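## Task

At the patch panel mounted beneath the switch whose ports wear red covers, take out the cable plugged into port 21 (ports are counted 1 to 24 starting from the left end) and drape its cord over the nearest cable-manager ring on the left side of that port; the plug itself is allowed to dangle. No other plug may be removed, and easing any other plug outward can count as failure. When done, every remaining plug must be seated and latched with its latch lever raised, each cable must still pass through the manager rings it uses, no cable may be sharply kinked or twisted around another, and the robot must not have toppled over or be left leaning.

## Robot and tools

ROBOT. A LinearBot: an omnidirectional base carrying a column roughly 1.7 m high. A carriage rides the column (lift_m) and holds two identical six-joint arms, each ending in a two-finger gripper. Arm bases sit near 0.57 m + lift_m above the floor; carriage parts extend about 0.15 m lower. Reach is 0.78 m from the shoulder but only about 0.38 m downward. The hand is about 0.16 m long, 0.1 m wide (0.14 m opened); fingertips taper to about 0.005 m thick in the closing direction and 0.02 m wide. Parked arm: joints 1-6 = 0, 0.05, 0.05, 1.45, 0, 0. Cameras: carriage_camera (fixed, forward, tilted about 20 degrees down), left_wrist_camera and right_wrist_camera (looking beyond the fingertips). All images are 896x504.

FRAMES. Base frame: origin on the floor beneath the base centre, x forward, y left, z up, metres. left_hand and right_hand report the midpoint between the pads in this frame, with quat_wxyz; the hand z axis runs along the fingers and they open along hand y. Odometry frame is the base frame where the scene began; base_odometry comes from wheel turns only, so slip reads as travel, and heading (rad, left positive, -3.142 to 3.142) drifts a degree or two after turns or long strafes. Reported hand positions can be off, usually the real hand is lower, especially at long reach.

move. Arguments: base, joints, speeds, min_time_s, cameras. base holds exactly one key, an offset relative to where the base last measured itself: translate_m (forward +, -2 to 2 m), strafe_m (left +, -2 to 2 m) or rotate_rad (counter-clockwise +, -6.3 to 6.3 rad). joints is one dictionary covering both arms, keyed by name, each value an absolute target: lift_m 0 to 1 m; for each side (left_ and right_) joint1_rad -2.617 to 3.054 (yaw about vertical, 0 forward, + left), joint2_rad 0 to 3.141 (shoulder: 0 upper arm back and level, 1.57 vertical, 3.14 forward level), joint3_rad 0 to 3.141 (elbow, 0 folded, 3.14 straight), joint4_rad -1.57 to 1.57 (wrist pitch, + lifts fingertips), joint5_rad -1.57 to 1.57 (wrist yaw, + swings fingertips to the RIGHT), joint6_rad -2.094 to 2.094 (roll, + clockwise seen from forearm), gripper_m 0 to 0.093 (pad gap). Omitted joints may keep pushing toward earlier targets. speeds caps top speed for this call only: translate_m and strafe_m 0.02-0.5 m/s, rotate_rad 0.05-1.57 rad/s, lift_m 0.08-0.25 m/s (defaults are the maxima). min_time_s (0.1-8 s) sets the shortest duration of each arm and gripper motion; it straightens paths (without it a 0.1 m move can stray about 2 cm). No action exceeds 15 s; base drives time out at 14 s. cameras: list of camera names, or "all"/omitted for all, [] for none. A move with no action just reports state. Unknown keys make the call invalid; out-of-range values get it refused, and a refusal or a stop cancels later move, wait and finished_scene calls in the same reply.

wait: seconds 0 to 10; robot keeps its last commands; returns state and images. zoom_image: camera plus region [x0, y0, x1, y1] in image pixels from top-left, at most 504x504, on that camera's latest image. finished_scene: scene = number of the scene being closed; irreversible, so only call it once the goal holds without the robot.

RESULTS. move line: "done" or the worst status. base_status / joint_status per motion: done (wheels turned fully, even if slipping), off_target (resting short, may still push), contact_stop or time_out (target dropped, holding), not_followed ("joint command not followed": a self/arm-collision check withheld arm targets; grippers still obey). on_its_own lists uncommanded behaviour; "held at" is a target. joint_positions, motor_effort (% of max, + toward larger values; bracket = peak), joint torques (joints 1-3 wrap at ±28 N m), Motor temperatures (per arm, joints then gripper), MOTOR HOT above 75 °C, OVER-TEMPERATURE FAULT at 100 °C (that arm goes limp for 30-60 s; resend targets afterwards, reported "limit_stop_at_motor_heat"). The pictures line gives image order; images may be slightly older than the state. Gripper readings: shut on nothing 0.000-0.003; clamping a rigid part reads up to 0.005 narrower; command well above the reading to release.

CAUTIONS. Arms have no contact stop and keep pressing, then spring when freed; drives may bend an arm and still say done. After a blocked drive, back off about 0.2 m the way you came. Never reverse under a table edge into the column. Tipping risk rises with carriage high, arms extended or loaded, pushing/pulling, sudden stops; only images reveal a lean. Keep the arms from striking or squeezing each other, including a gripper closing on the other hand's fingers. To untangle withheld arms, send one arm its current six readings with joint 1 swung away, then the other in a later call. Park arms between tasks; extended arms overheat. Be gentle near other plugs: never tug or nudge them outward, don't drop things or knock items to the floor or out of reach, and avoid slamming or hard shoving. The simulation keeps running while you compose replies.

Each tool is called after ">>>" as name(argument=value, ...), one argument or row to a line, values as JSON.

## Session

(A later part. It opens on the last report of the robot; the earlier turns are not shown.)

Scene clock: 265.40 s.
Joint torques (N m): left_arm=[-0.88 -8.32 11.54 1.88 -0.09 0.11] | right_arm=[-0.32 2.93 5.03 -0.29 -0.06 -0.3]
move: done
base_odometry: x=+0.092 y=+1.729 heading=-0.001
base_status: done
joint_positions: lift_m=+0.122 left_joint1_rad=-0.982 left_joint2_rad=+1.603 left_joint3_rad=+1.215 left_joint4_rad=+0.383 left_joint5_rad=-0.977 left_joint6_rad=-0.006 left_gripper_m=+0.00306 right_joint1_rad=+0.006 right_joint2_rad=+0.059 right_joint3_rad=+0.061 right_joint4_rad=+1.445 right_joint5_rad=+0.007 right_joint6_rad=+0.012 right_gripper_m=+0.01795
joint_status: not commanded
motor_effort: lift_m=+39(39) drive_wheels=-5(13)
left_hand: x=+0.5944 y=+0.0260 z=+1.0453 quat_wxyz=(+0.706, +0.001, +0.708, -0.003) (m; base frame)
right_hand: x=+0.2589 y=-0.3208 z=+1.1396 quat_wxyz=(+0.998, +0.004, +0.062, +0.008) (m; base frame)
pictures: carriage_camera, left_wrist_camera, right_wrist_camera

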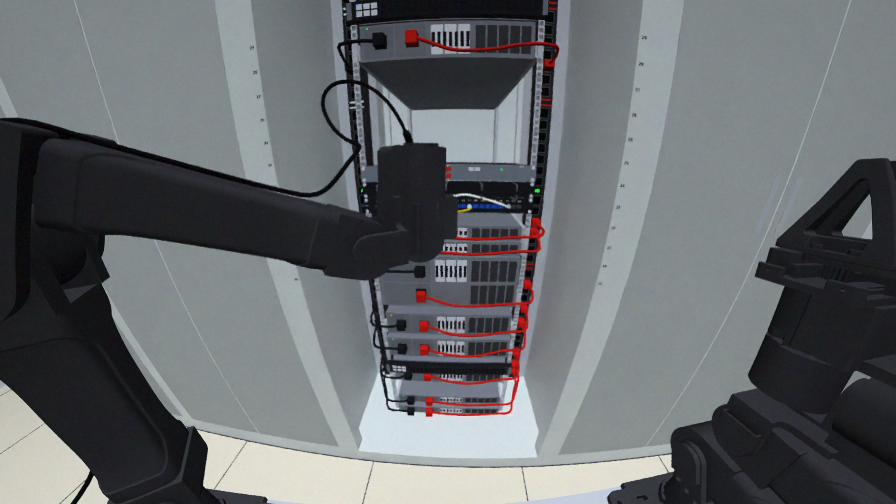

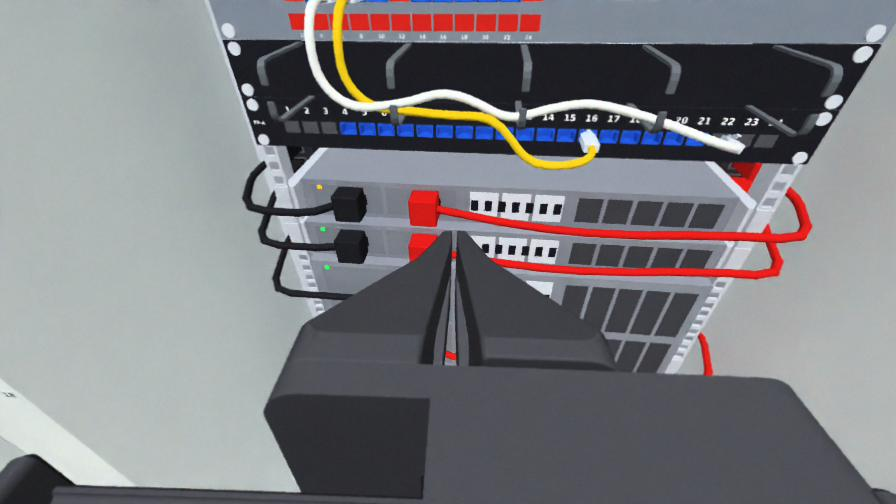

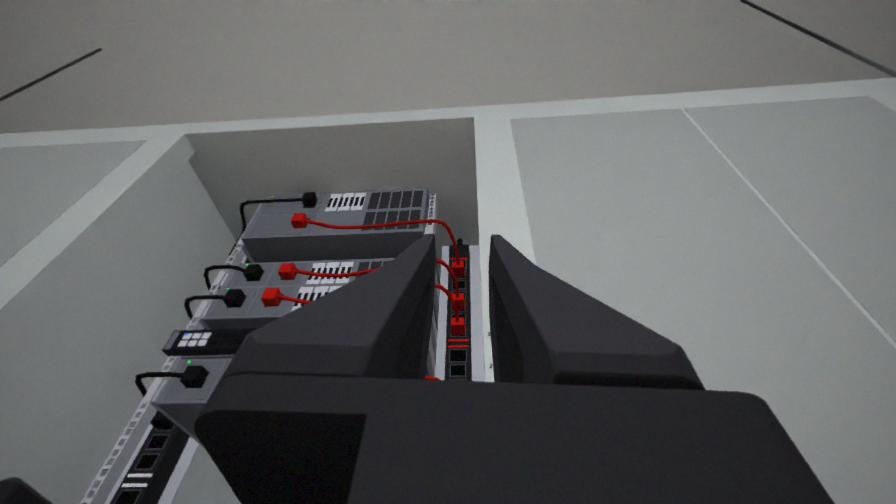

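>>> zoom_image(
  camera="carriage_camera",
  region=[440, 150, 540, 220],
)

>>> move(
  base={"translate_m":-0.3},
  speeds={"translate_m":0.15},
  cameras=[],
)

>>> move(
  joints={"left_joint1_rad":0,"left_joint2_rad":0.05,"left_joint3_rad":0.05,"left_joint4_rad":1.45,"left_joint5_rad":0,"left_joint6_rad":0},
  min_time_s=2.5,
)

>>> zoom_image(
  camera="carriage_camera",
  region=[370, 150, 440, 210],
)

Scaled by 5.040 from the camera's 896x504 image, which has a finer 1280x720 frame.

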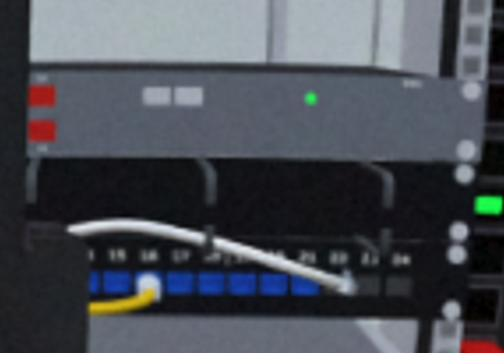

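Scene clock: 269.00 s.
Joint torques (N m): left_arm=[-0.64 -8.64 11.44 1.94 -0.05 0.12] | right_arm=[-0.32 2.91 5.07 -0.28 -0.06 -0.3]
move: done
base_odometry: x=-0.208 y=+1.729 heading=-0.001
base_status: done
joint_positions: lift_m=+0.122 left_joint1_rad=-0.984 left_joint2_rad=+1.605 left_joint3_rad=+1.215 left_joint4_rad=+0.382 left_joint5_rad=-0.978 left_joint6_rad=-0.006 left_gripper_m=+0.00306 right_joint1_rad=+0.006 right_joint2_rad=+0.059 right_joint3_rad=+0.061 right_joint4_rad=+1.445 right_joint5_rad=+0.007 right_joint6_rad=+0.012 right_gripper_m=+0.01795
joint_status: not commanded
motor_effort: lift_m=+39(39) drive_wheels=-2(12)
left_hand: x=+0.5940 y=+0.0250 z=+1.0444 quat_wxyz=(+0.706, +0.002, +0.709, -0.002) (m; base frame)
right_hand: x=+0.2588 y=-0.3208 z=+1.1396 quat_wxyz=(+0.998, +0.004, +0.062, +0.008) (m; base frame)
pictures: none
No camera images: "cameras" was empty.

Scene clock: 271.80 s.
Joint torques (N m): left_arm=[0.08 3.48 4.38 -0.04 0.23 0.11] | right_arm=[-0.32 2.89 5.04 -0.28 -0.06 -0.29]
move: done
base_odometry: x=-0.208 y=+1.729 heading=-0.001
base_status: not commanded
joint_positions: lift_m=+0.122 left_joint1_rad=-0.006 left_joint2_rad=+0.061 left_joint3_rad=+0.069 left_joint4_rad=+1.440 left_joint5_rad=-0.012 left_joint6_rad=-0.005 left_gripper_m=+0.00306 right_joint1_rad=+0.006 right_joint2_rad=+0.059 right_joint3_rad=+0.061 right_joint4_rad=+1.445 right_joint5_rad=+0.007 right_joint6_rad=+0.011 right_gripper_m=+0.01795
joint_status: all done
motor_effort: lift_m=+39(39) drive_wheels=-2(3)
left_hand: x=+0.2580 y=+0.3217 z=+1.1416 quat_wxyz=(+0.998, -0.006, +0.061, -0.005) (m; base frame)
right_hand: x=+0.2588 y=-0.3208 z=+1.1396 quat_wxyz=(+0.998, +0.004, +0.062, +0.008) (m; base frame)
pictures: carriage_camera, left_wrist_camera, right_wrist_camera

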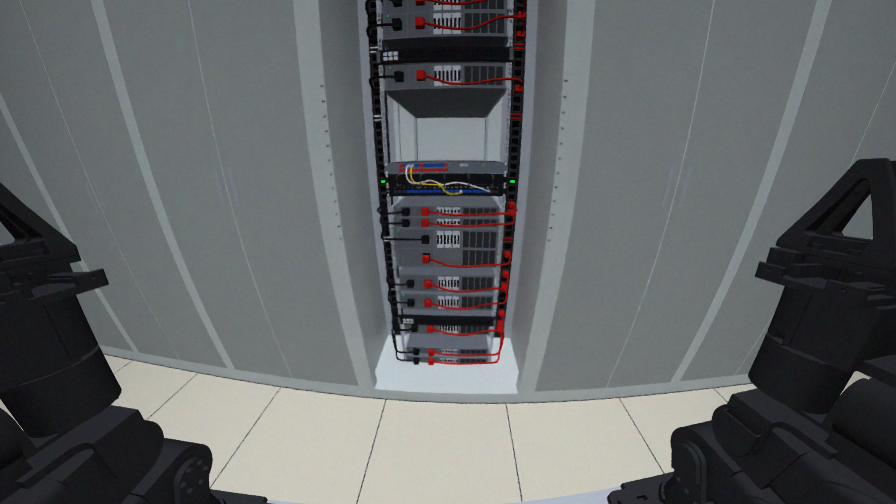

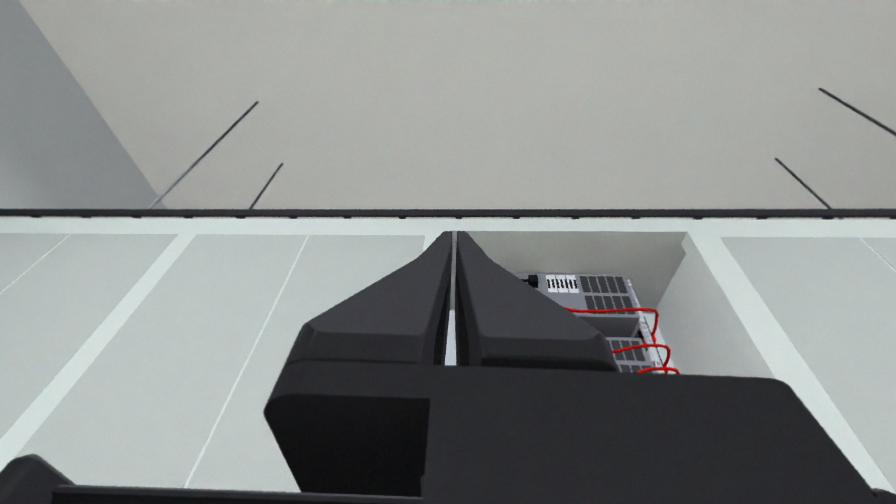

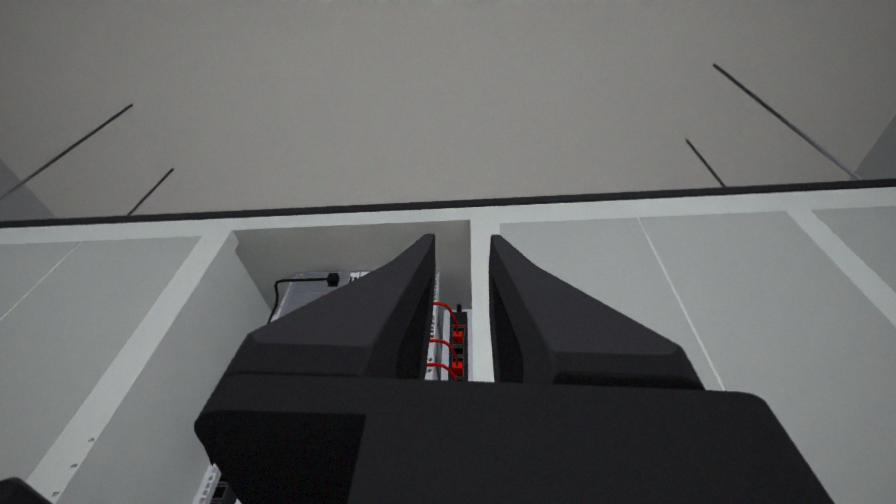

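Scaled by 7.200 from the camera's 896x504 image, which has a finer 1280x720 frame.

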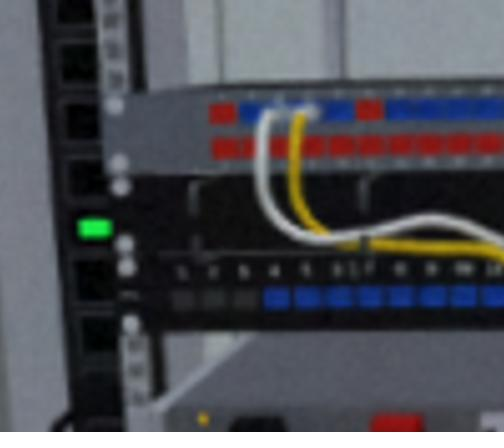

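>>> finished_scene(
  scene=1,
)

The scene is finished: the task was done.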